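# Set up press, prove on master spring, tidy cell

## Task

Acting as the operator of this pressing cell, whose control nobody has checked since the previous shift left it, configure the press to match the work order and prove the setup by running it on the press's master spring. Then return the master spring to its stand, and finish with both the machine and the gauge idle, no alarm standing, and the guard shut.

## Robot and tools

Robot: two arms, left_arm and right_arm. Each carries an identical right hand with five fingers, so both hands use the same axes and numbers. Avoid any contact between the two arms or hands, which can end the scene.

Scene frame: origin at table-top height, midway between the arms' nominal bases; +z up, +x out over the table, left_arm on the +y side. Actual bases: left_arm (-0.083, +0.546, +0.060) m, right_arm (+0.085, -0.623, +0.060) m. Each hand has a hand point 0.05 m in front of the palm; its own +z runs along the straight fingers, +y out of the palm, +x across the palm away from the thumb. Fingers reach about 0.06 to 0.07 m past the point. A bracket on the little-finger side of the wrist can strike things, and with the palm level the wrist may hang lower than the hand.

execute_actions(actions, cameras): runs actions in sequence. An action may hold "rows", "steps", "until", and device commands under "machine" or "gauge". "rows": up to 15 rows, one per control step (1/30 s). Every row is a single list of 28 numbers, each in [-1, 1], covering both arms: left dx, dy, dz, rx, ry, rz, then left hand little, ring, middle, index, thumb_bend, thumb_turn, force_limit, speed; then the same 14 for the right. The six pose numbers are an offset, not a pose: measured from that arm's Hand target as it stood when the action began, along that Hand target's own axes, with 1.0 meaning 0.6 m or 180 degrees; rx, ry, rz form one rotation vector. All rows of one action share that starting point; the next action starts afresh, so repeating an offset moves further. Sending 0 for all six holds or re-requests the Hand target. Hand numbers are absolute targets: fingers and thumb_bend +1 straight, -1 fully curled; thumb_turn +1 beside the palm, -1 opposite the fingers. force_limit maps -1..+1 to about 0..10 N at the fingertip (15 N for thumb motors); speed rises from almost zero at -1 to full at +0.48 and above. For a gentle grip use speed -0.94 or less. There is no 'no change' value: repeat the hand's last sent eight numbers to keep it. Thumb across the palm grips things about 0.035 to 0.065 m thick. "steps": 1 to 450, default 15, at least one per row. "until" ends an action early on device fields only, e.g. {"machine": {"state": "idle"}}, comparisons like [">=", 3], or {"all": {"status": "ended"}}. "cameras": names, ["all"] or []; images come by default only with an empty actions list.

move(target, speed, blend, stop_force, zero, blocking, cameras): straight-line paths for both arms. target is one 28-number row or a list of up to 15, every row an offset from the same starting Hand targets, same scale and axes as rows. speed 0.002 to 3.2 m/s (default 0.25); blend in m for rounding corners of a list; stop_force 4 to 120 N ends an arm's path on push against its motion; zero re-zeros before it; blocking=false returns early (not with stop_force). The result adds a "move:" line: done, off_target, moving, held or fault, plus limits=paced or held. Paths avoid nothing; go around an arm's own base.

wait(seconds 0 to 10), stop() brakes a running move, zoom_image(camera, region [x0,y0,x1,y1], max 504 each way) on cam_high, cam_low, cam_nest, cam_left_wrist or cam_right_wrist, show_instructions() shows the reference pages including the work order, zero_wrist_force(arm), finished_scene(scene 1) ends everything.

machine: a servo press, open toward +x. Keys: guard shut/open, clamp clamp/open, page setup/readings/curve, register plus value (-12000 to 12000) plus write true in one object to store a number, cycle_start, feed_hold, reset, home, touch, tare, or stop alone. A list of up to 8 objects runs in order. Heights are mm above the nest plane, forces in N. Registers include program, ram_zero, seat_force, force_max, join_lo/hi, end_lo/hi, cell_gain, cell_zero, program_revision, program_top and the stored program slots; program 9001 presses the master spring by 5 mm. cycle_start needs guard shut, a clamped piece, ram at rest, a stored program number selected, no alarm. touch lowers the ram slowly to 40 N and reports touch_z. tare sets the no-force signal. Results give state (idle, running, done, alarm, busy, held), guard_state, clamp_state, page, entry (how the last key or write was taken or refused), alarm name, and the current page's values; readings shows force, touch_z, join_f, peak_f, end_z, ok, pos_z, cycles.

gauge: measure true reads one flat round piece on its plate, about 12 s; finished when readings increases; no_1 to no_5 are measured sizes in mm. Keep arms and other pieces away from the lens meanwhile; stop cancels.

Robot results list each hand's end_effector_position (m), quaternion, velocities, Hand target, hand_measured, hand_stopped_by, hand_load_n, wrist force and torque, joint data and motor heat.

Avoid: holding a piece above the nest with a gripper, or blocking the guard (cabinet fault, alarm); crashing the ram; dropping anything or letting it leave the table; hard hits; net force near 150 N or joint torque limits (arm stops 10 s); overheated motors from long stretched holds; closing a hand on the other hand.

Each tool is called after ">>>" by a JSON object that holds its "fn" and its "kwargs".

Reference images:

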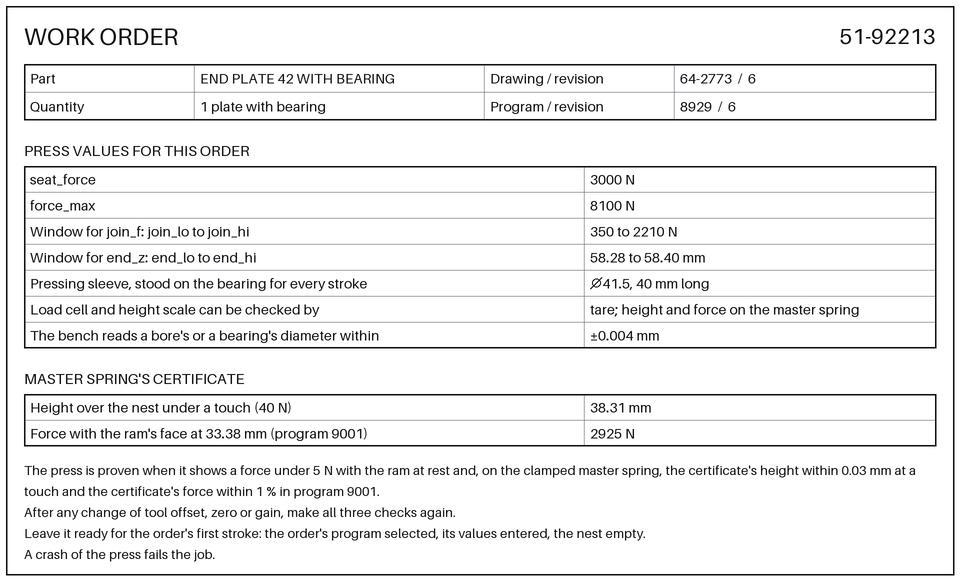

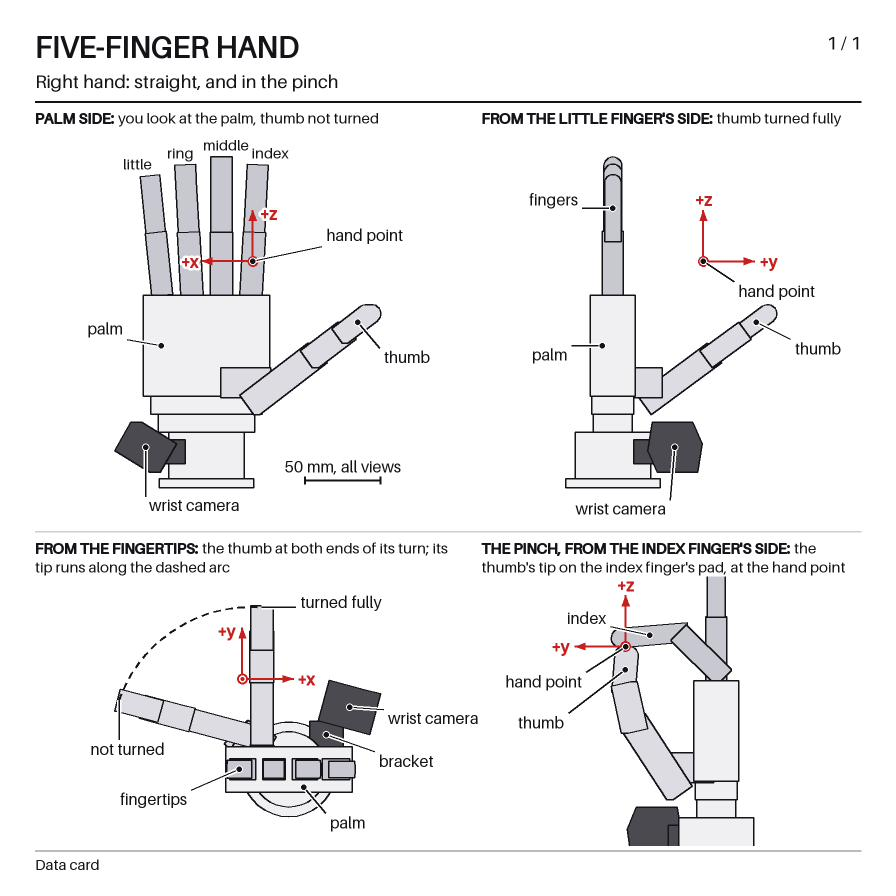

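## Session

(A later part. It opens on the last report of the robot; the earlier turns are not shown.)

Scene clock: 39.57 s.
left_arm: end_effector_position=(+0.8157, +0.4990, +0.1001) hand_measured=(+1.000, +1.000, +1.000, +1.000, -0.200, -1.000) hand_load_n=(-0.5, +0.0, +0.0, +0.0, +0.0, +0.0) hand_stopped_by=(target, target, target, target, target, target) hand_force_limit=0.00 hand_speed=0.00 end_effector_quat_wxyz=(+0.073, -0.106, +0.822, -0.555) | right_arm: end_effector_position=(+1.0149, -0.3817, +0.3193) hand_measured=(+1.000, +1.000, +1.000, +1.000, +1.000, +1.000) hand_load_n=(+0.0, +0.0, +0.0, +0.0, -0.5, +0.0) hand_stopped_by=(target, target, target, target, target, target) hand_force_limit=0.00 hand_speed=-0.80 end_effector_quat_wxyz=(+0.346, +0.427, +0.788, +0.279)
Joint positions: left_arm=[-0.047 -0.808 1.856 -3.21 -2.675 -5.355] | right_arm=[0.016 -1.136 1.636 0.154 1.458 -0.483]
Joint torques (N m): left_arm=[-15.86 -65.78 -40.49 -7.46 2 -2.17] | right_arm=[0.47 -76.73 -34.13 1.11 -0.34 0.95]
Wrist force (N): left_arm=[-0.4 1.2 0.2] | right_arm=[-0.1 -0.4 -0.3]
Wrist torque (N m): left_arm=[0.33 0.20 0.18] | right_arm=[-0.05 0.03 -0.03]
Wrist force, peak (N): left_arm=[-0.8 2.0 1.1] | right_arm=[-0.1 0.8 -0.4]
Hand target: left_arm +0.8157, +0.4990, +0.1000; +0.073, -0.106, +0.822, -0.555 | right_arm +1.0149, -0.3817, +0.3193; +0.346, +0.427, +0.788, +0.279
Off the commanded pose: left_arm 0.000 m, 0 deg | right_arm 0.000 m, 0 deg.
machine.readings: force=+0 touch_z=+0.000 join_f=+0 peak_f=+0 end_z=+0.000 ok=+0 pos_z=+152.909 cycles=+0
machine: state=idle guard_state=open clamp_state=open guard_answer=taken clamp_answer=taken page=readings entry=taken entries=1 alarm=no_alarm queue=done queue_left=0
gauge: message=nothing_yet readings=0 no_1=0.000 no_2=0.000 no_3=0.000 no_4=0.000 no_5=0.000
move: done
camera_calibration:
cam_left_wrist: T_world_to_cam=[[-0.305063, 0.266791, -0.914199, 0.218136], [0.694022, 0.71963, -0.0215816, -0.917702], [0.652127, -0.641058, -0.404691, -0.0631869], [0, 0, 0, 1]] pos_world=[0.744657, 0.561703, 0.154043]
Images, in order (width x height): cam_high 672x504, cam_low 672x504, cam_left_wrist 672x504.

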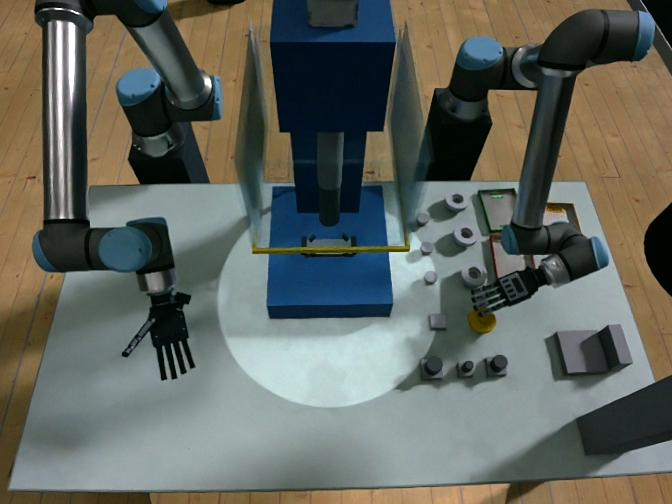

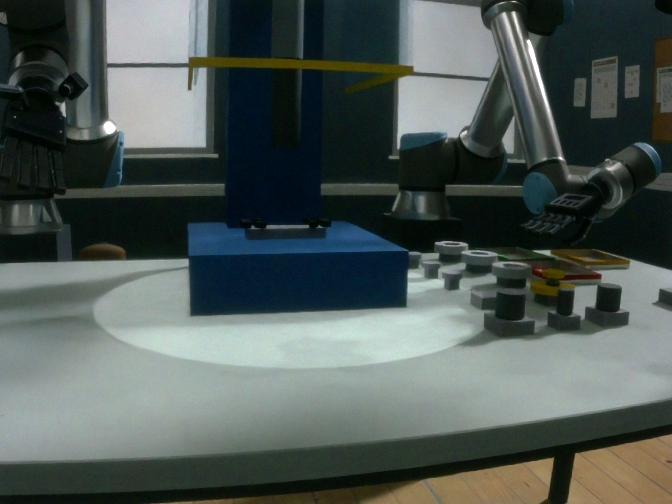

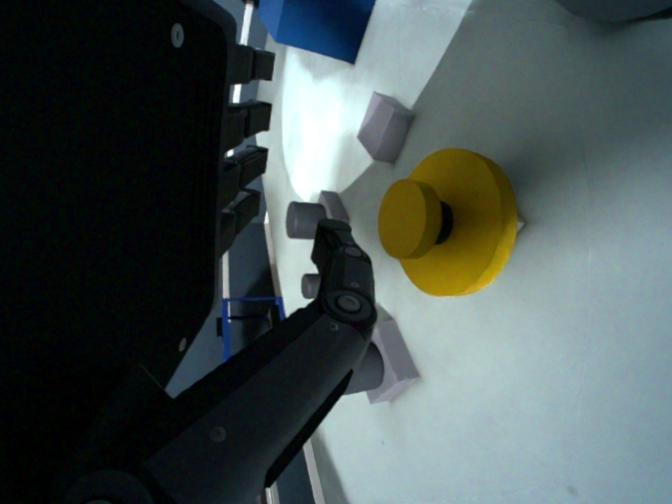

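>>> {"fn": "move", "kwargs": {"target": [-0.0017, 0.0878, 0.0343, 0, 0, 0, 1, 1, 1, 1, -0.2, -1, 0, 0, 0, 0, 0, 0, 0, 0, 1, 1, 1, 1, 1, 1, 0, -0.8], "speed": 0.04, "stop_force": 10, "cameras": ["cam_high", "cam_left_wrist", "cam_low"]}}

>>> {"fn": "zoom_image", "kwargs": {"camera": "cam_low", "region": [470, 130, 670, 330]}}

>>> {"fn": "zoom_image", "kwargs": {"camera": "cam_left_wrist", "region": [200, 100, 520, 400]}}

Scene clock: 42.40 s.
left_arm: end_effector_position=(+0.8166, +0.4998, +0.0435) hand_measured=(+1.000, +1.000, +1.000, +1.000, -0.200, -1.000) hand_load_n=(+0.0, +0.0, +0.0, +0.0, +0.0, +0.0) hand_stopped_by=(target, target, target, target, target, target) hand_force_limit=0.00 hand_speed=0.00 end_effector_quat_wxyz=(+0.073, -0.106, +0.822, -0.555) | right_arm: end_effector_position=(+1.0149, -0.3817, +0.3193) hand_measured=(+1.000, +1.000, +1.000, +1.000, +1.000, +1.000) hand_load_n=(+0.0, +0.0, +0.0, +0.0, -0.5, +0.0) hand_stopped_by=(target, target, target, target, target, target) hand_force_limit=0.00 hand_speed=-0.80 end_effector_quat_wxyz=(+0.346, +0.427, +0.788, +0.279)
Joint positions: left_arm=[-0.046 -0.723 1.84 -3.278 -2.675 -5.353] | right_arm=[0.016 -1.136 1.636 0.154 1.458 -0.483]
Joint torques (N m): left_arm=[18 -69.94 -37.46 -7.21 -4.51 -2.23] | right_arm=[1.58 -76.75 -33.46 0.98 -0.39 1.07]
Wrist force (N): left_arm=[-0.6 1.0 0.0] | right_arm=[-0.2 0.9 0.1]
Wrist torque (N m): left_arm=[0.33 0.29 -0.21] | right_arm=[0.12 0.02 0.00]
Wrist force, peak (N): left_arm=[-1.0 1.4 0.2] | right_arm=[-0.9 0.4 0.1]
Hand target: left_arm +0.8166, +0.4998, +0.0435; +0.073, -0.106, +0.822, -0.555 | right_arm +1.0149, -0.3817, +0.3193; +0.346, +0.427, +0.788, +0.279
Off the commanded pose: left_arm 0.000 m, 0 deg | right_arm 0.000 m, 0 deg.
machine.readings: force=+0 touch_z=+0.000 join_f=+0 peak_f=+0 end_z=+0.000 ok=+0 pos_z=+152.909 cycles=+0
machine: state=idle guard_state=open clamp_state=open guard_answer=taken clamp_answer=taken page=readings entry=taken entries=1 alarm=no_alarm queue=done queue_left=0
gauge: message=nothing_yet readings=0 no_1=0.000 no_2=0.000 no_3=0.000 no_4=0.000 no_5=0.000
move: done
camera_calibration:
cam_left_wrist: T_world_to_cam=[[-0.305063, 0.266791, -0.914199, 0.166426], [0.694022, 0.71963, -0.0215816, -0.920196], [0.652127, -0.641058, -0.404691, -0.0861024], [0, 0, 0, 1]] pos_world=[0.745557, 0.562603, 0.0974425]
Images, in order (width x height): cam_high 672x504, cam_low 672x504, cam_left_wrist 672x504.

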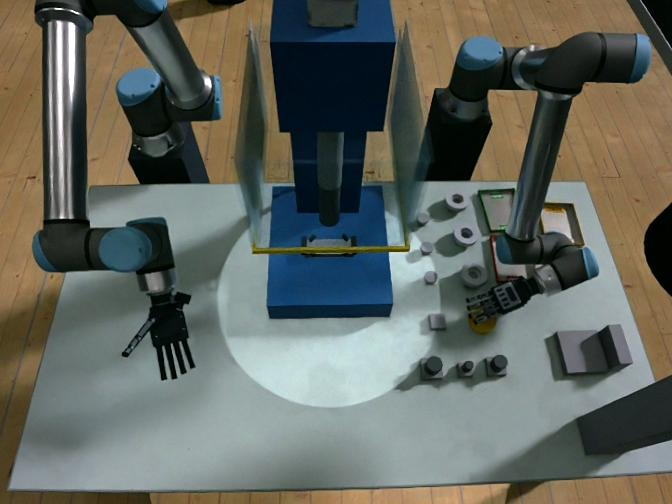

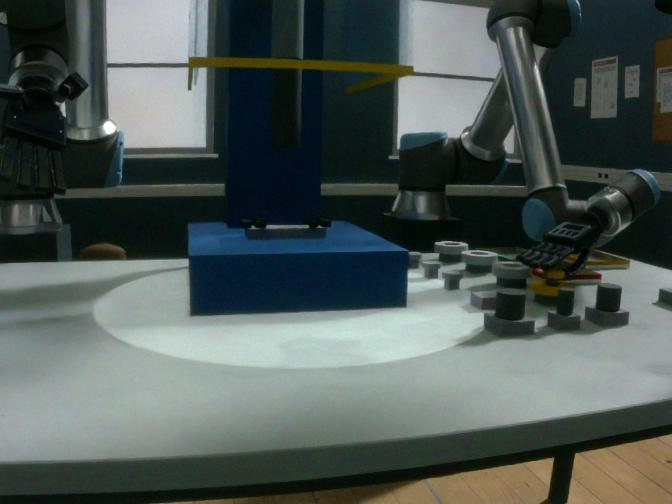

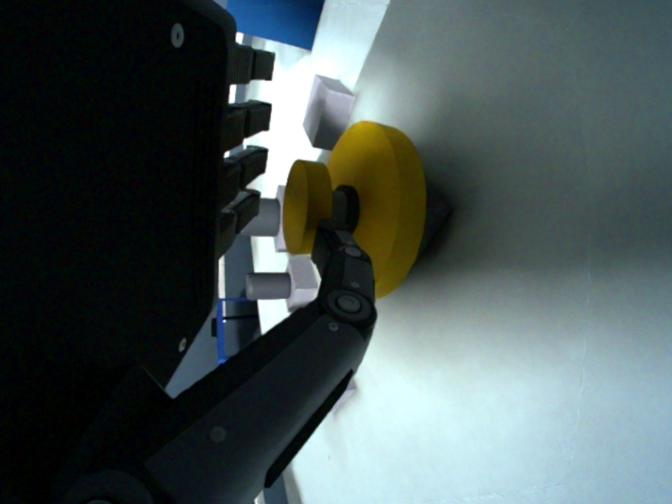

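Scaled by 2.520.

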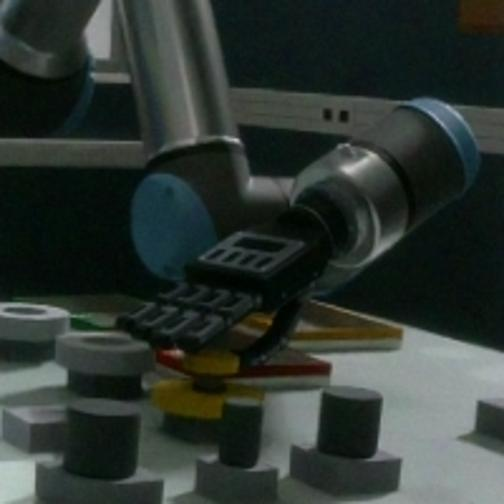

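Scaled by 1.575 from the camera's 672x504 image, which has a finer 960x720 frame.

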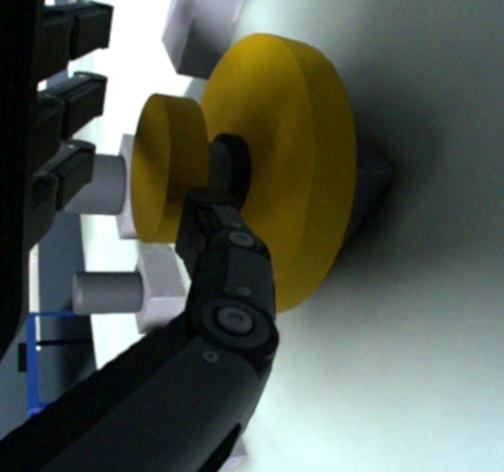

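>>> {"fn": "move", "kwargs": {"target": [0.0, -0.0022, 0.0054, 0, 0, 0, 1, 1, 1, 1, -0.2, -1, 0, -0.9, 0, 0, 0, 0, 0, 0, 1, 1, 1, 1, 1, 1, 0, -0.8], "speed": 0.03}}

>>> {"fn": "execute_actions", "kwargs": {"actions": [{"rows": [[0,0,0,0,0,0, 1, 1, 0.4, 0.4, -0.2, -1, 0, -0.9, 0, 0, 0, 0, 0, 0, 1, 1, 1, 1, 1, 1, 0, -0.8]], "steps": 90}], "cameras": ["cam_left_wrist", "cam_low"]}}

>>> {"fn": "zoom_image", "kwargs": {"camera": "cam_left_wrist", "region": [200, 100, 520, 400]}}

Scene clock: 43.47 s.
left_arm: end_effector_position=(+0.8175, +0.4966, +0.0435) hand_measured=(+1.000, +1.000, +1.000, +1.000, -0.200, -1.000) hand_load_n=(+0.0, +0.0, +0.0, +0.0, +0.0, +0.0) hand_stopped_by=(target, target, target, target, target, target) hand_force_limit=0.00 hand_speed=-0.90 end_effector_quat_wxyz=(+0.073, -0.106, +0.822, -0.555) | right_arm: end_effector_position=(+1.0149, -0.3817, +0.3193) hand_measured=(+1.000, +1.000, +1.000, +1.000, +1.000, +1.000) hand_load_n=(+0.0, +0.0, -0.5, +0.0, +0.0, +0.0) hand_stopped_by=(target, target, target, target, target, target) hand_force_limit=0.00 hand_speed=-0.80 end_effector_quat_wxyz=(+0.346, +0.427, +0.788, +0.279)
Joint positions: left_arm=[-0.05 -0.721 1.839 -3.285 -2.673 -5.361] | right_arm=[0.016 -1.136 1.636 0.154 1.458 -0.483]
Joint torques (N m): left_arm=[-16.62 -69.81 -37.65 -6.58 2.16 -2.53] | right_arm=[1.14 -75.82 -34.2 0.92 -0.36 1.22]
Wrist force (N): left_arm=[-0.7 1.2 0.5] | right_arm=[0.1 0.2 -0.3]
Wrist torque (N m): left_arm=[0.32 0.29 0.14] | right_arm=[0.04 -0.01 0.01]
Wrist force, peak (N): left_arm=[-1.2 0.8 0.6] | right_arm=[0.2 0.2 -0.7]
Hand target: left_arm +0.8175, +0.4964, +0.0435; +0.073, -0.106, +0.822, -0.555 | right_arm +1.0149, -0.3817, +0.3193; +0.346, +0.427, +0.788, +0.279
Off the commanded pose: left_arm 0.000 m, 0 deg | right_arm 0.000 m, 0 deg.
machine.readings: force=+0 touch_z=+0.000 join_f=+0 peak_f=+0 end_z=+0.000 ok=+0 pos_z=+152.909 cycles=+0
machine: state=idle guard_state=open clamp_state=open guard_answer=taken clamp_answer=taken page=readings entry=taken entries=1 alarm=no_alarm queue=done queue_left=0
gauge: message=nothing_yet readings=0 no_1=0.000 no_2=0.000 no_3=0.000 no_4=0.000 no_5=0.000
move: done

Scene clock: 46.67 s.
left_arm: end_effector_position=(+0.8175, +0.4964, +0.0435) hand_measured=(+1.000, +1.000, +0.668, +0.640, -0.200, -1.000) hand_load_n=(+0.0, +0.0, +5.5, +5.0, +0.0, +0.0) hand_stopped_by=(target, target, force, force, target, target) hand_force_limit=0.00 hand_speed=-0.90 end_effector_quat_wxyz=(+0.073, -0.106, +0.822, -0.555) | right_arm: end_effector_position=(+1.0149, -0.3817, +0.3193) hand_measured=(+1.000, +1.000, +1.000, +1.000, +1.000, +1.000) hand_load_n=(+0.0, +0.0, +0.0, +0.0, +0.0, +0.0) hand_stopped_by=(target, target, target, target, target, target) hand_force_limit=0.00 hand_speed=-0.80 end_effector_quat_wxyz=(+0.346, +0.427, +0.788, +0.279)
Joint positions: left_arm=[-0.051 -0.721 1.839 -3.285 -2.673 -5.361] | right_arm=[0.016 -1.136 1.636 0.154 1.458 -0.483]
Joint torques (N m): left_arm=[25.84 -71.02 -4.19 1.2 1.21 -2.33] | right_arm=[0.96 -76.13 -33.63 0.75 -0.6 1.14]
Wrist force (N): left_arm=[-2.1 -11.1 6.5] | right_arm=[-0.2 0.6 -0.3]
Wrist torque (N m): left_arm=[0.74 0.21 -0.03] | right_arm=[0.10 0.04 -0.01]
Wrist force, peak (N): left_arm=[-2.4 -11.8 6.4] | right_arm=[-0.5 0.7 0.2]
Hand target: left_arm +0.8175, +0.4964, +0.0435; +0.073, -0.106, +0.822, -0.555 | right_arm +1.0149, -0.3817, +0.3193; +0.346, +0.427, +0.788, +0.279
Off the commanded pose: left_arm 0.000 m, 0 deg | right_arm 0.000 m, 0 deg.
machine.readings: force=+0 touch_z=+0.000 join_f=+0 peak_f=+0 end_z=+0.000 ok=+0 pos_z=+152.909 cycles=+0
machine: state=idle guard_state=open clamp_state=open guard_answer=taken clamp_answer=taken page=readings entry=taken entries=1 alarm=no_alarm queue=done queue_left=0
gauge: message=nothing_yet readings=0 no_1=0.000 no_2=0.000 no_3=0.000 no_4=0.000 no_5=0.000
camera_calibration:
cam_left_wrist: T_world_to_cam=[[-0.305063, 0.266791, -0.914199, 0.167608], [0.694022, 0.71963, -0.0215816, -0.918374], [0.652127, -0.641058, -0.404691, -0.0888689], [0, 0, 0, 1]] pos_world=[0.746457, 0.559203, 0.0974425]
Images, in order (width x height): cam_low 672x504, cam_left_wrist 672x504.

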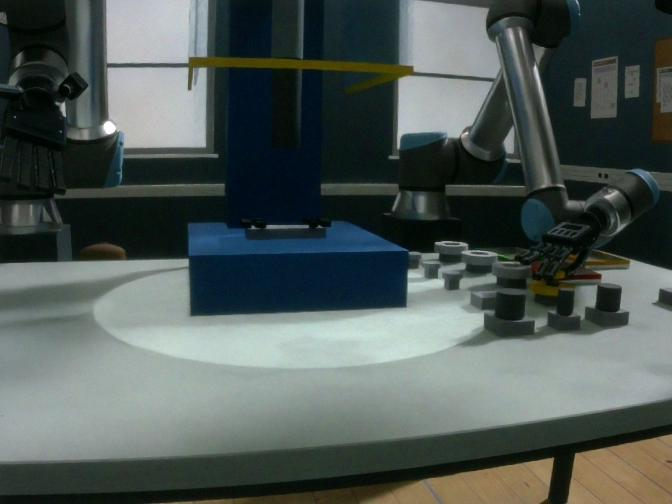

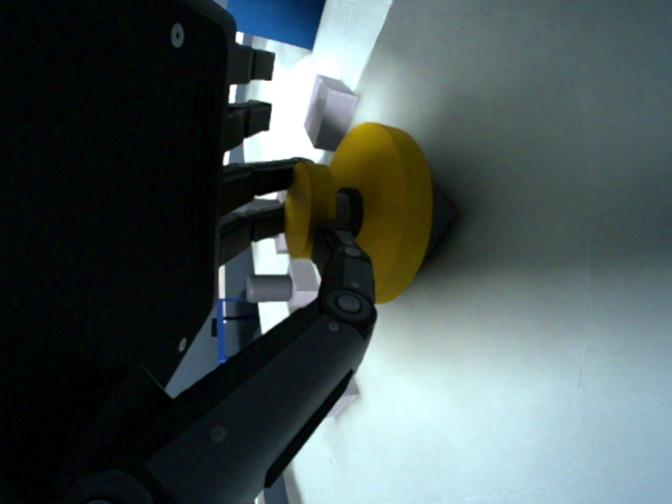

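Scaled by 1.575 from the camera's 672x504 image, which has a finer 960x720 frame.

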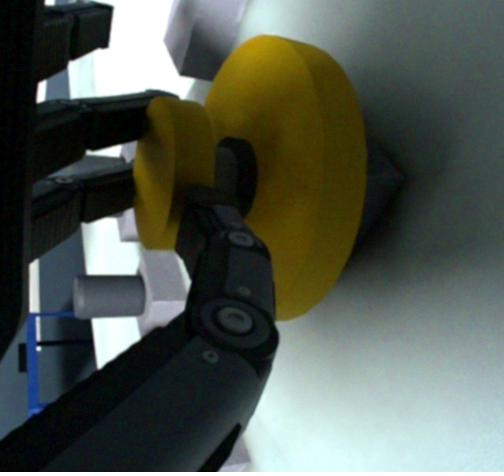

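>>> {"fn": "execute_actions", "kwargs": {"actions": [{"rows": [[0,0,0,0,0,0, 1, 1, 0.4, 0.4, -0.6, -1, 0, -0.92, 0, 0, 0, 0, 0, 0, 1, 1, 1, 1, 1, 1, 0, -0.8]], "steps": 60}], "cameras": ["cam_left_wrist", "cam_low"]}}

>>> {"fn": "zoom_image", "kwargs": {"camera": "cam_left_wrist", "region": [200, 100, 520, 400]}}

>>> {"fn": "zoom_image", "kwargs": {"camera": "cam_low", "region": [490, 210, 620, 320]}}

Scene clock: 50.80 s.
left_arm: end_effector_position=(+0.8175, +0.4965, +0.0435) hand_measured=(+1.000, +1.000, +0.668, +0.640, -0.600, -1.000) hand_load_n=(+0.0, +0.0, +5.0, +4.5, +0.0, +0.0) hand_stopped_by=(target, target, force, force, target, target) hand_force_limit=0.00 hand_speed=-0.92 end_effector_quat_wxyz=(+0.073, -0.106, +0.822, -0.555) | right_arm: end_effector_position=(+1.0149, -0.3817, +0.3193) hand_measured=(+1.000, +1.000, +1.000, +1.000, +1.000, +1.000) hand_load_n=(+0.0, +0.0, +0.0, +0.0, +0.0, +0.0) hand_stopped_by=(target, target, target, target, target, target) hand_force_limit=0.00 hand_speed=-0.80 end_effector_quat_wxyz=(+0.346, +0.427, +0.788, +0.279)
Joint positions: left_arm=[-0.051 -0.721 1.839 -3.285 -2.673 -5.361] | right_arm=[0.016 -1.136 1.636 0.154 1.458 -0.483]
Joint torques (N m): left_arm=[13.22 -69.56 -8.74 0.53 0.62 -1.92] | right_arm=[0.98 -76.39 -33.81 1.01 -0.41 1.25]
Wrist force (N): left_arm=[-1.7 -10.6 4.0] | right_arm=[-0.5 0.0 0.0]
Wrist torque (N m): left_arm=[0.77 0.25 -0.02] | right_arm=[0.00 0.08 -0.05]
Wrist force, peak (N): left_arm=[-2.3 -11.7 7.0] | right_arm=[0.9 0.5 0.1]
Hand target: left_arm +0.8175, +0.4964, +0.0435; +0.073, -0.106, +0.822, -0.555 | right_arm +1.0149, -0.3817, +0.3193; +0.346, +0.427, +0.788, +0.279
Off the commanded pose: left_arm 0.000 m, 0 deg | right_arm 0.000 m, 0 deg.
machine.readings: force=+0 touch_z=+0.000 join_f=+0 peak_f=+0 end_z=+0.000 ok=+0 pos_z=+152.909 cycles=+0
machine: state=idle guard_state=open clamp_state=open guard_answer=taken clamp_answer=taken page=readings entry=taken entries=1 alarm=no_alarm queue=done queue_left=0
gauge: message=nothing_yet readings=0 no_1=0.000 no_2=0.000 no_3=0.000 no_4=0.000 no_5=0.000
camera_calibration:
cam_left_wrist: T_world_to_cam=[[-0.305063, 0.266791, -0.914199, 0.167608], [0.694022, 0.71963, -0.0215816, -0.918374], [0.652127, -0.641058, -0.404691, -0.0888689], [0, 0, 0, 1]] pos_world=[0.746457, 0.559203, 0.0974425]
Images, in order (width x height): cam_low 672x504, cam_left_wrist 672x504.

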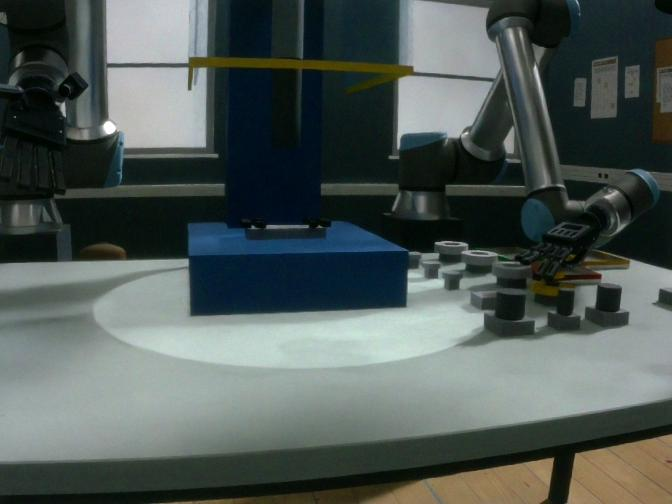

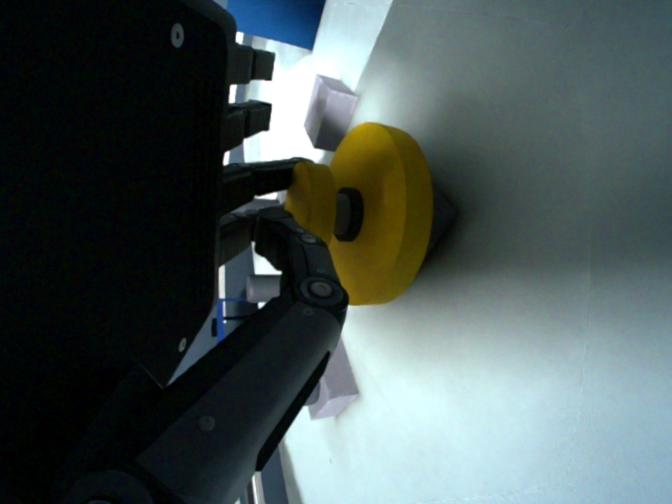

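Scaled by 1.575 from the camera's 672x504 image, which has a finer 960x720 frame.

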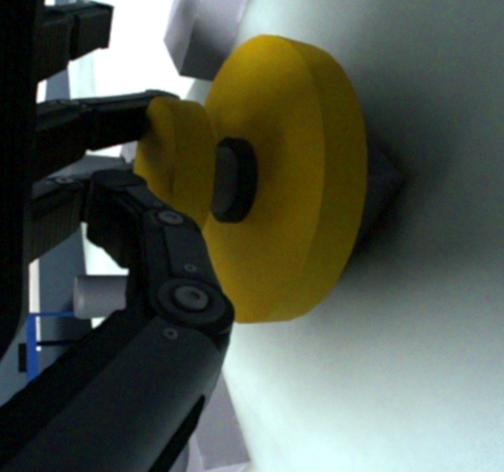

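Scaled by 3.877.

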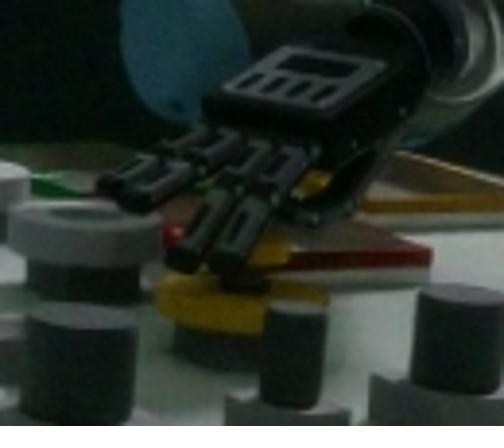

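>>> {"fn": "execute_actions", "kwargs": {"actions": [{"rows": [[0,0,0,0,0,0, 1, 1, 1, 1, -0.6, -1, 0, -0.6, 0, 0, 0, 0, 0, 0, 1, 1, 1, 1, 1, 1, 0, -0.8]], "steps": 30}]}}

>>> {"fn": "move", "kwargs": {"target": [0, -0.1236, -0.05, 0, 0, 0, 1, 1, 1, 1, -0.6, -1, 0, -0.6, 0, 0, 0, 0, 0, 0, 1, 1, 1, 1, 1, 1, 0, -0.8], "speed": 0.1, "cameras": ["cam_low", "cam_left_wrist"]}}

Scene clock: 57.60 s.
left_arm: end_effector_position=(+0.8175, +0.4964, +0.0435) hand_measured=(+1.000, +1.000, +1.000, +1.000, -0.600, -1.000) hand_load_n=(+0.0, +0.0, +0.0, -0.5, +0.0, +0.0) hand_stopped_by=(target, target, target, target, target, target) hand_force_limit=0.00 hand_speed=-0.60 end_effector_quat_wxyz=(+0.073, -0.106, +0.822, -0.555) | right_arm: end_effector_position=(+1.0149, -0.3817, +0.3193) hand_measured=(+1.000, +1.000, +1.000, +1.000, +1.000, +1.000) hand_load_n=(+0.0, -0.5, +0.0, +0.0, +0.0, +0.0) hand_stopped_by=(target, target, target, target, target, target) hand_force_limit=0.00 hand_speed=-0.80 end_effector_quat_wxyz=(+0.346, +0.427, +0.788, +0.279)
Joint positions: left_arm=[-0.051 -0.721 1.839 -3.285 -2.673 -5.361] | right_arm=[0.016 -1.136 1.636 0.154 1.458 -0.483]
Joint torques (N m): left_arm=[-5.58 -75.66 -22.89 -2.1 -0.35 -0.94] | right_arm=[1.88 -76.42 -34.49 0.76 -0.06 1.16]
Wrist force (N): left_arm=[-0.5 0.3 0.8] | right_arm=[-0.2 0.2 -0.3]
Wrist torque (N m): left_arm=[0.17 0.26 0.11] | right_arm=[0.05 0.05 -0.02]
Wrist force, peak (N): left_arm=[-1.5 -11.5 4.2] | right_arm=[0.2 0.9 -0.7]
Hand target: left_arm +0.8175, +0.4964, +0.0435; +0.073, -0.106, +0.822, -0.555 | right_arm +1.0149, -0.3817, +0.3193; +0.346, +0.427, +0.788, +0.279
Off the commanded pose: left_arm 0.000 m, 0 deg | right_arm 0.000 m, 0 deg.
machine.readings: force=+0 touch_z=+0.000 join_f=+0 peak_f=+0 end_z=+0.000 ok=+0 pos_z=+152.909 cycles=+0
machine: state=idle guard_state=open clamp_state=open guard_answer=taken clamp_answer=taken page=readings entry=taken entries=1 alarm=no_alarm queue=done queue_left=0
gauge: message=nothing_yet readings=0 no_1=0.000 no_2=0.000 no_3=0.000 no_4=0.000 no_5=0.000

Scene clock: 58.93 s.
left_arm: end_effector_position=(+0.8173, +0.4965, +0.1233) hand_measured=(+1.000, +1.000, +1.000, +1.000, -0.600, -1.000) hand_load_n=(+0.0, +0.0, +0.0, +0.0, +0.0, +0.0) hand_stopped_by=(target, target, target, target, target, target) hand_force_limit=0.00 hand_speed=-0.60 end_effector_quat_wxyz=(+0.073, -0.106, +0.822, -0.555) | right_arm: end_effector_position=(+1.0149, -0.3817, +0.3193) hand_measured=(+1.000, +1.000, +1.000, +1.000, +1.000, +1.000) hand_load_n=(+0.0, +0.0, +0.0, +0.0, +0.0, +0.0) hand_stopped_by=(target, target, target, target, target, target) hand_force_limit=0.00 hand_speed=-0.80 end_effector_quat_wxyz=(+0.346, +0.427, +0.788, +0.279)
Joint positions: left_arm=[-0.051 -0.84 1.855 -3.183 -2.673 -5.361] | right_arm=[0.016 -1.136 1.636 0.154 1.458 -0.483]
Joint torques (N m): left_arm=[17.45 -84.68 -15.26 -0.52 -3.73 2.68] | right_arm=[0.19 -76.36 -33.39 1.18 -0.22 1.22]
Wrist force (N): left_arm=[-0.1 0.1 0.8] | right_arm=[-0.5 0.3 0.0]
Wrist torque (N m): left_arm=[0.13 0.14 -0.17] | right_arm=[0.04 0.08 -0.03]
Wrist force, peak (N): left_arm=[-0.2 1.1 1.1] | right_arm=[-0.5 0.4 -0.6]
Hand target: left_arm +0.8173, +0.4965, +0.1235; +0.073, -0.106, +0.822, -0.555 | right_arm +1.0149, -0.3817, +0.3193; +0.346, +0.427, +0.788, +0.279
Off the commanded pose: left_arm 0.000 m, 0 deg | right_arm 0.000 m, 0 deg.
machine.readings: force=+0 touch_z=+0.000 join_f=+0 peak_f=+0 end_z=+0.000 ok=+0 pos_z=+152.909 cycles=+0
machine: state=idle guard_state=open clamp_state=open guard_answer=taken clamp_answer=taken page=readings entry=taken entries=1 alarm=no_alarm queue=done queue_left=0
gauge: message=nothing_yet readings=0 no_1=0.000 no_2=0.000 no_3=0.000 no_4=0.000 no_5=0.000
move: done
camera_calibration:
cam_left_wrist: T_world_to_cam=[[-0.305063, 0.266791, -0.914199, 0.240591], [0.694022, 0.71963, -0.0215816, -0.916511], [0.652127, -0.641058, -0.404691, -0.0564036], [0, 0, 0, 1]] pos_world=[0.746257, 0.559203, 0.177343]
Images, in order (width x height): cam_low 672x504, cam_left_wrist 672x504.

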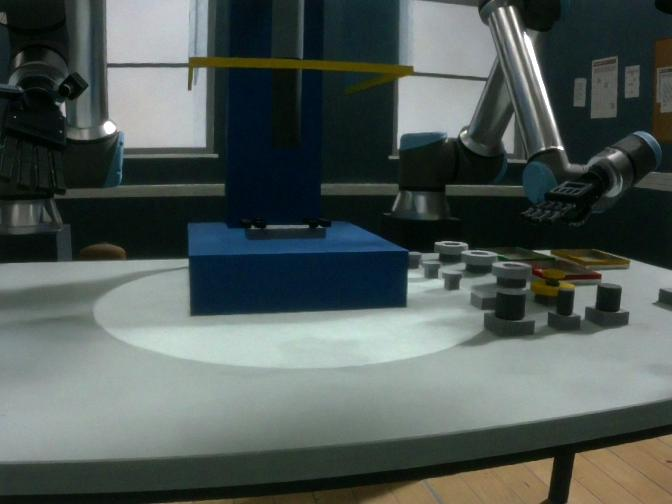

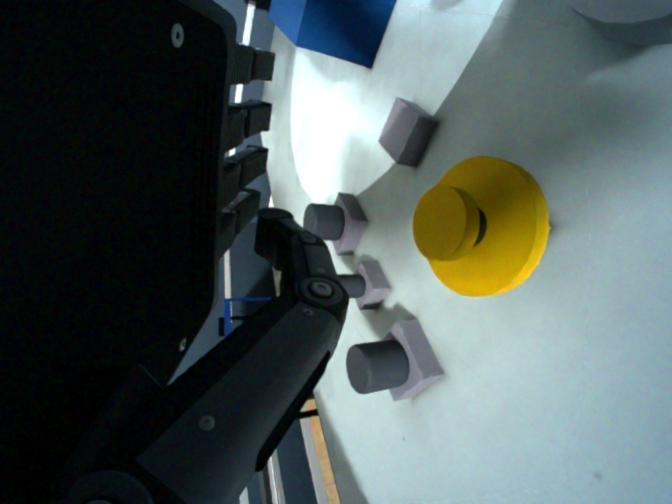

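>>> {"fn": "move", "kwargs": {"target": [[0.0812, -0.1927, -0.2197, 0, 0, 0.5556, 1, 1, 1, 1, -0.6, -1, 0, -0.6, 0, 0, 0, 0, 0, 0, 1, 1, 1, 1, 1, 1, 0, -0.8], [0.0812, -0.1927, -0.2197, 0, 0, -0.8889, 1, 1, 1, 1, -0.6, -1, 0, -0.6, 0, 0, 0, 0, 0, 0, 1, 1, 1, 1, 1, 1, 0, -0.8], [0.0812, -0.1927, -0.2197, -0.0465, 0.0706, -0.2783, 1, 1, 1, 0.4, 0.25, -0.88, 0, 0.2, 0, 0, 0, 0, 0, 0, 1, 1, 1, 1, 1, 1, 0, -0.8]], "speed": 0.6, "blend": 0.02, "cameras": ["cam_high", "cam_low", "cam_left_wrist"]}}

>>> {"fn": "zoom_image", "kwargs": {"camera": "cam_left_wrist", "region": [200, 120, 520, 420]}}

Scene clock: 65.60 s.
left_arm: end_effector_position=(+0.7497, +0.5604, +0.2799) hand_measured=(+1.000, +1.000, +1.000, +0.400, +0.250, -0.880) hand_load_n=(+0.0, +0.0, +0.0, +0.0, +0.0, +0.0) hand_stopped_by=(target, target, target, target, target, target) hand_force_limit=0.00 hand_speed=0.20 end_effector_quat_wxyz=(-0.264, -0.388, +0.740, -0.482) | right_arm: end_effector_position=(+1.0149, -0.3817, +0.3193) hand_measured=(+1.000, +1.000, +1.000, +1.000, +1.000, +1.000) hand_load_n=(+0.0, +0.0, +0.5, -0.5, +0.0, +0.0) hand_stopped_by=(target, target, target, target, target, target) hand_force_limit=0.00 hand_speed=-0.80 end_effector_quat_wxyz=(+0.346, +0.427, +0.788, +0.279)
Joint positions: left_arm=[0.037 -1.077 1.664 -1.957 -2.726 0.806] | right_arm=[0.016 -1.136 1.636 0.154 1.458 -0.483]
Joint torques (N m): left_arm=[-15.56 -62.95 -54.47 -0.74 -0.83 2.81] | right_arm=[2.83 -76.14 -33.99 1 -0.16 1.74]
Wrist force (N): left_arm=[-0.3 0.5 -0.6] | right_arm=[-0.2 0.3 0.1]
Wrist torque (N m): left_arm=[0.22 0.30 -0.27] | right_arm=[0.03 0.03 -0.02]
Wrist force, peak (N): left_arm=[1.6 0.1 1.6] | right_arm=[-0.7 1.0 -0.1]
Hand target: left_arm +0.7497, +0.5604, +0.2799; -0.264, -0.388, +0.740, -0.482 | right_arm +1.0149, -0.3817, +0.3193; +0.346, +0.427, +0.788, +0.279
Off the commanded pose: left_arm 0.000 m, 0 deg | right_arm 0.000 m, 0 deg.
machine.readings: force=+0 touch_z=+0.000 join_f=+0 peak_f=+0 end_z=+0.000 ok=+0 pos_z=+152.909 cycles=+0
machine: state=idle guard_state=open clamp_state=open guard_answer=taken clamp_answer=taken page=readings entry=taken entries=1 alarm=no_alarm queue=done queue_left=0
gauge: message=nothing_yet readings=0 no_1=0.000 no_2=0.000 no_3=0.000 no_4=0.000 no_5=0.000
move: done
camera_calibration:
cam_left_wrist: T_world_to_cam=[[-0.934826, 0.127023, -0.331609, 0.733344], [0.307518, 0.756552, -0.577114, -0.487733], [0.177573, -0.641478, -0.746307, 0.543632], [0, 0, 0, 1]] pos_world=[0.739001, 0.624572, 0.367422]
Images, in order (width x height): cam_high 672x504, cam_low 672x504, cam_left_wrist 672x504.

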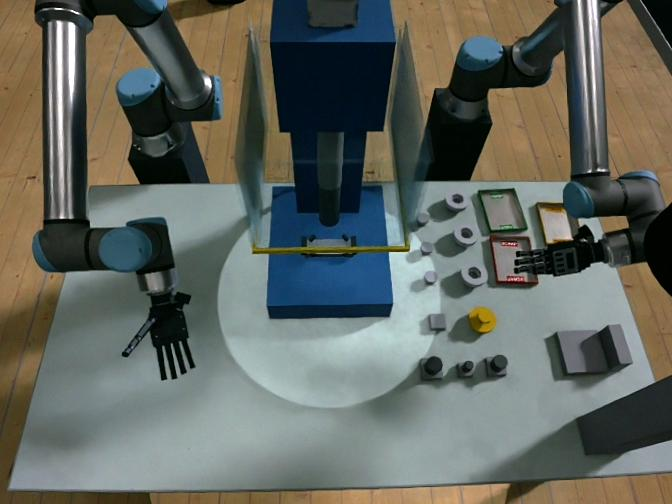

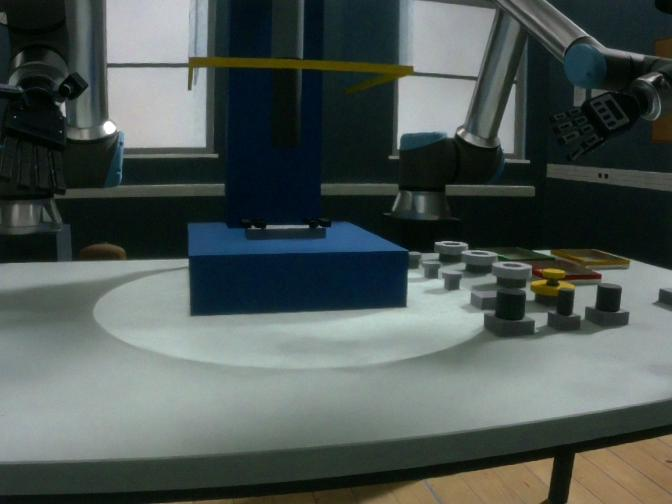

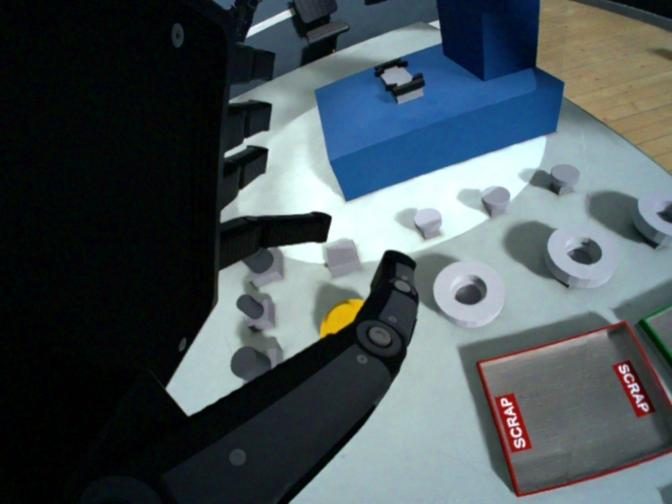

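Scaled by 1.575 from the camera's 672x504 image, which has a finer 960x720 frame.

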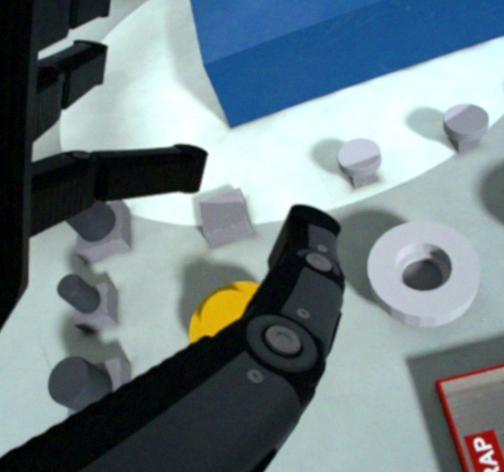

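>>> {"fn": "move", "kwargs": {"target": [-0.2055, 0.009, 0.2218, 0, 0, 0, 1, 1, 1, 0.9, 0.4, -0.8, 0, 0.2, 0, 0, 0, 0, 0, 0, 1, 1, 1, 1, 1, 1, 0, -0.8], "speed": 0.25, "cameras": ["cam_high", "cam_low", "cam_left_wrist"]}}

>>> {"fn": "zoom_image", "kwargs": {"camera": "cam_left_wrist", "region": [200, 120, 520, 420]}}

>>> {"fn": "zoom_image", "kwargs": {"camera": "cam_low", "region": [480, 130, 672, 320]}}

Scene clock: 68.43 s.
left_arm: end_effector_position=(+0.8119, +0.4789, +0.1302) hand_measured=(+1.000, +1.000, +1.000, +0.900, +0.400, -0.800) hand_load_n=(+0.0, +0.0, +0.0, +0.0, +0.0, +0.0) hand_stopped_by=(target, target, target, target, target, target) hand_force_limit=0.00 hand_speed=0.20 end_effector_quat_wxyz=(-0.264, -0.388, +0.740, -0.482) | right_arm: end_effector_position=(+1.0149, -0.3817, +0.3193) hand_measured=(+1.000, +1.000, +1.000, +1.000, +1.000, +1.000) hand_load_n=(+0.0, +0.0, +0.0, +0.0, +0.0, +0.0) hand_stopped_by=(target, target, target, target, target, target) hand_force_limit=0.00 hand_speed=-0.80 end_effector_quat_wxyz=(+0.346, +0.427, +0.788, +0.279)
Joint positions: left_arm=[-0.055 -0.841 1.637 -2.376 -2.735 0.577] | right_arm=[0.016 -1.136 1.636 0.154 1.458 -0.483]
Joint torques (N m): left_arm=[-17.38 -71.61 -49.87 -7.1 1.37 -2.26] | right_arm=[1.3 -75.22 -34.39 0.99 -0.32 1.42]
Wrist force (N): left_arm=[-0.2 0.3 1.4] | right_arm=[-0.2 -0.1 -0.1]
Wrist torque (N m): left_arm=[0.01 0.25 0.05] | right_arm=[0.00 0.04 -0.02]
Wrist force, peak (N): left_arm=[-0.7 0.1 2.1] | right_arm=[-0.7 0.7 -0.1]
Hand target: left_arm +0.8120, +0.4788, +0.1302; -0.264, -0.388, +0.740, -0.482 | right_arm +1.0149, -0.3817, +0.3193; +0.346, +0.427, +0.788, +0.279
Off the commanded pose: left_arm 0.000 m, 0 deg | right_arm 0.000 m, 0 deg.
machine.readings: force=+0 touch_z=+0.000 join_f=+0 peak_f=+0 end_z=+0.000 ok=+0 pos_z=+152.909 cycles=+0
machine: state=idle guard_state=open clamp_state=open guard_answer=taken clamp_answer=taken page=readings entry=taken entries=1 alarm=no_alarm queue=done queue_left=0
gauge: message=nothing_yet readings=0 no_1=0.000 no_2=0.000 no_3=0.000 no_4=0.000 no_5=0.000
move: done
camera_calibration:
cam_left_wrist: T_world_to_cam=[[-0.934821, 0.127138, -0.331582, 0.752266], [0.307592, 0.756523, -0.577113, -0.531536], [0.177477, -0.641489, -0.74632, 0.368663], [0, 0, 0, 1]] pos_world=[0.801301, 0.542971, 0.217822]
Images, in order (width x height): cam_high 672x504, cam_low 672x504, cam_left_wrist 672x504.

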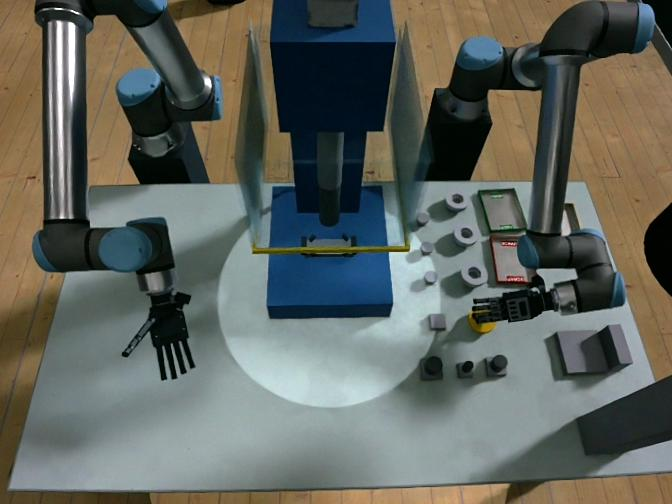

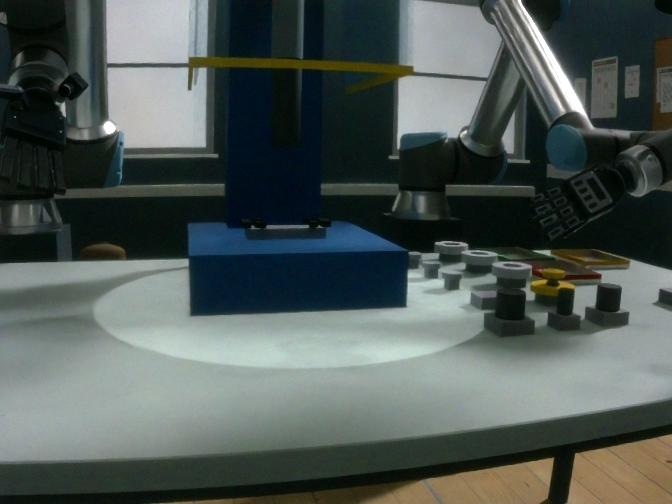

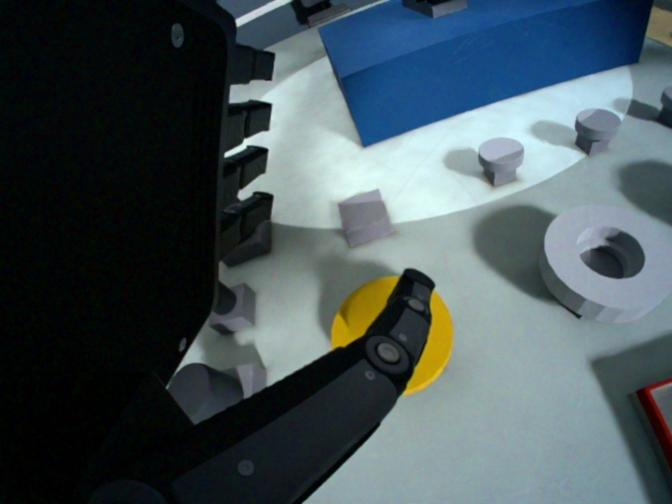

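Scaled by 1.575 from the camera's 672x504 image, which has a finer 960x720 frame.

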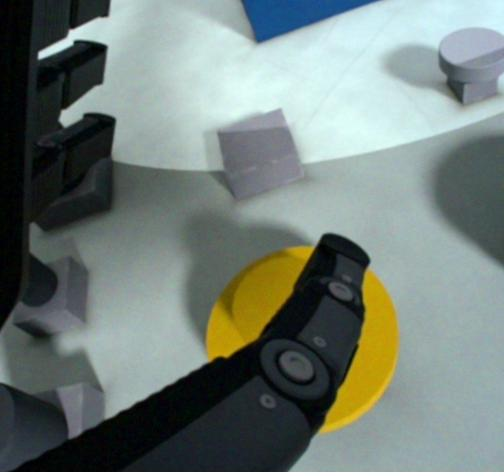

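Scaled by 2.625.

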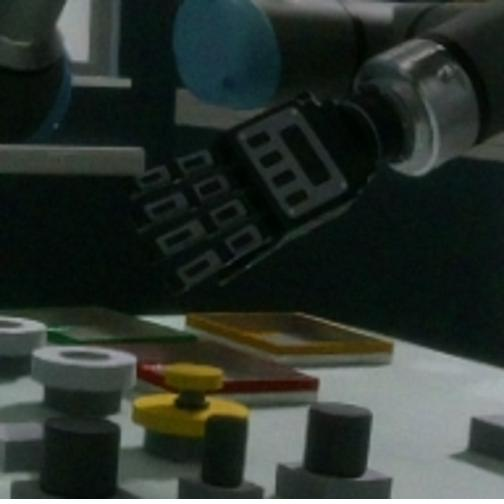

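>>> {"fn": "move", "kwargs": {"target": [-0.0896, 0.0593, 0.0463, 0, 0, 0, 1, 1, 1, 0.9, 0.4, -0.8, 0, 0.2, 0, 0, 0, 0, 0, 0, 1, 1, 1, 1, 1, 1, 0, -0.8], "speed": 0.05, "stop_force": 10, "cameras": ["cam_low", "cam_left_wrist"]}}

>>> {"fn": "zoom_image", "kwargs": {"camera": "cam_left_wrist", "region": [200, 120, 520, 420]}}

>>> {"fn": "zoom_image", "kwargs": {"camera": "cam_low", "region": [490, 200, 620, 320]}}

Scene clock: 71.37 s.
left_arm: end_effector_position=(+0.8121, +0.4788, +0.0600) hand_measured=(+1.000, +1.000, +1.000, +0.900, +0.400, -0.800) hand_load_n=(+0.0, +0.0, +0.0, +0.0, +0.0, +0.0) hand_stopped_by=(target, target, target, target, target, target) hand_force_limit=0.00 hand_speed=0.20 end_effector_quat_wxyz=(-0.264, -0.388, +0.740, -0.482) | right_arm: end_effector_position=(+1.0149, -0.3817, +0.3193) hand_measured=(+1.000, +1.000, +1.000, +1.000, +1.000, +1.000) hand_load_n=(+0.0, +0.0, +0.0, +0.5, +0.0, +0.0) hand_stopped_by=(target, target, target, target, target, target) hand_force_limit=0.00 hand_speed=-0.80 end_effector_quat_wxyz=(+0.346, +0.427, +0.788, +0.279)
Joint positions: left_arm=[-0.055 -0.755 1.639 -2.464 -2.735 0.577] | right_arm=[0.016 -1.136 1.636 0.154 1.458 -0.483]
Joint torques (N m): left_arm=[-17.97 -76.41 -46.75 -7.32 0.98 -2.47] | right_arm=[1.55 -76.18 -34.03 0.95 -0.41 1.58]
Wrist force (N): left_arm=[-0.5 -0.2 0.7] | right_arm=[0.4 0.1 0.0]
Wrist torque (N m): left_arm=[0.02 0.34 0.02] | right_arm=[0.00 -0.06 0.02]
Wrist force, peak (N): left_arm=[-0.5 -0.4 1.3] | right_arm=[-0.4 0.0 -0.8]
Hand target: left_arm +0.8121, +0.4788, +0.0600; -0.264, -0.388, +0.740, -0.482 | right_arm +1.0149, -0.3817, +0.3193; +0.346, +0.427, +0.788, +0.279
Off the commanded pose: left_arm 0.000 m, 0 deg | right_arm 0.000 m, 0 deg.
machine.readings: force=+0 touch_z=+0.000 join_f=+0 peak_f=+0 end_z=+0.000 ok=+0 pos_z=+152.909 cycles=+0
machine: state=idle guard_state=open clamp_state=open guard_answer=taken clamp_answer=taken page=readings entry=taken entries=1 alarm=no_alarm queue=done queue_left=0
gauge: message=nothing_yet readings=0 no_1=0.000 no_2=0.000 no_3=0.000 no_4=0.000 no_5=0.000
move: done
camera_calibration:
cam_left_wrist: T_world_to_cam=[[-0.934826, 0.127023, -0.331609, 0.729121], [0.307518, 0.756552, -0.577114, -0.572095], [0.177573, -0.641478, -0.746307, 0.316094], [0, 0, 0, 1]] pos_world=[0.801401, 0.542972, 0.147522]
Images, in order (width x height): cam_low 672x504, cam_left_wrist 672x504.

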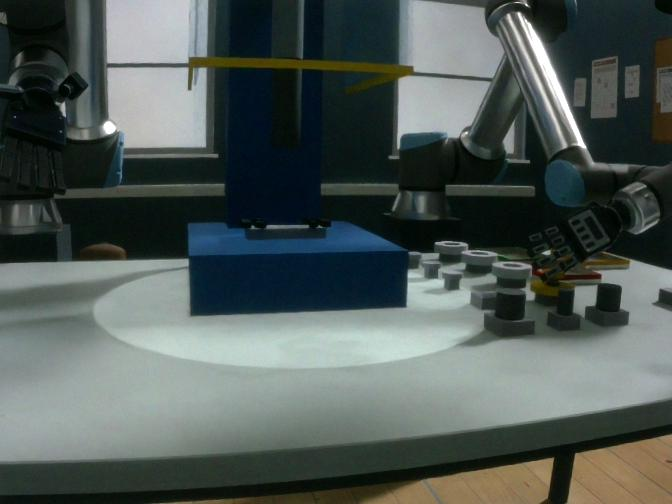

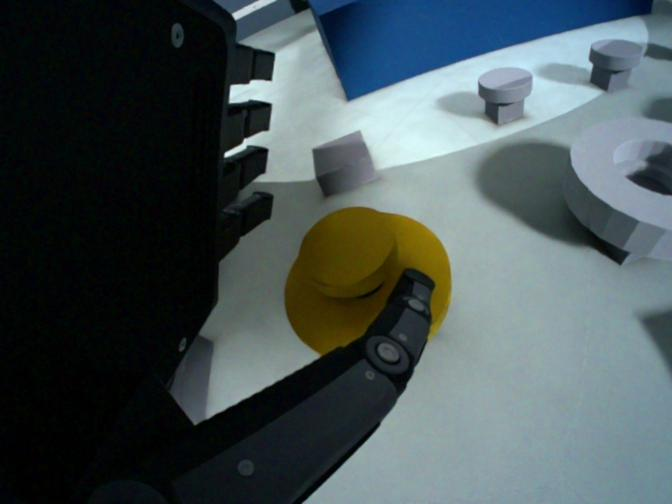

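Scaled by 1.575 from the camera's 672x504 image, which has a finer 960x720 frame.

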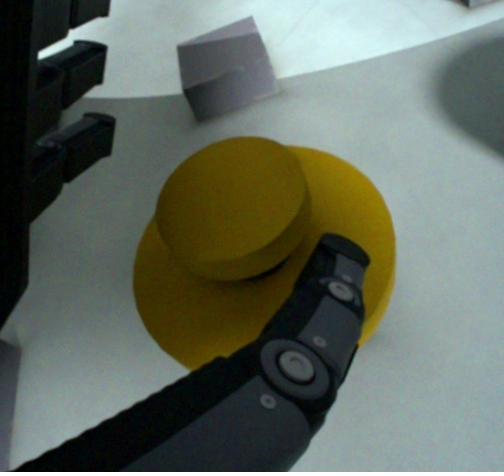

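Scaled by 3.877.

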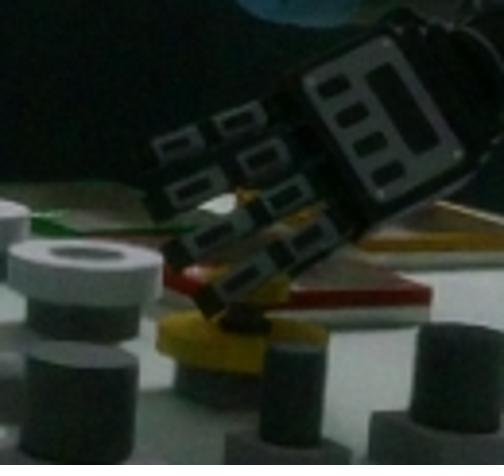

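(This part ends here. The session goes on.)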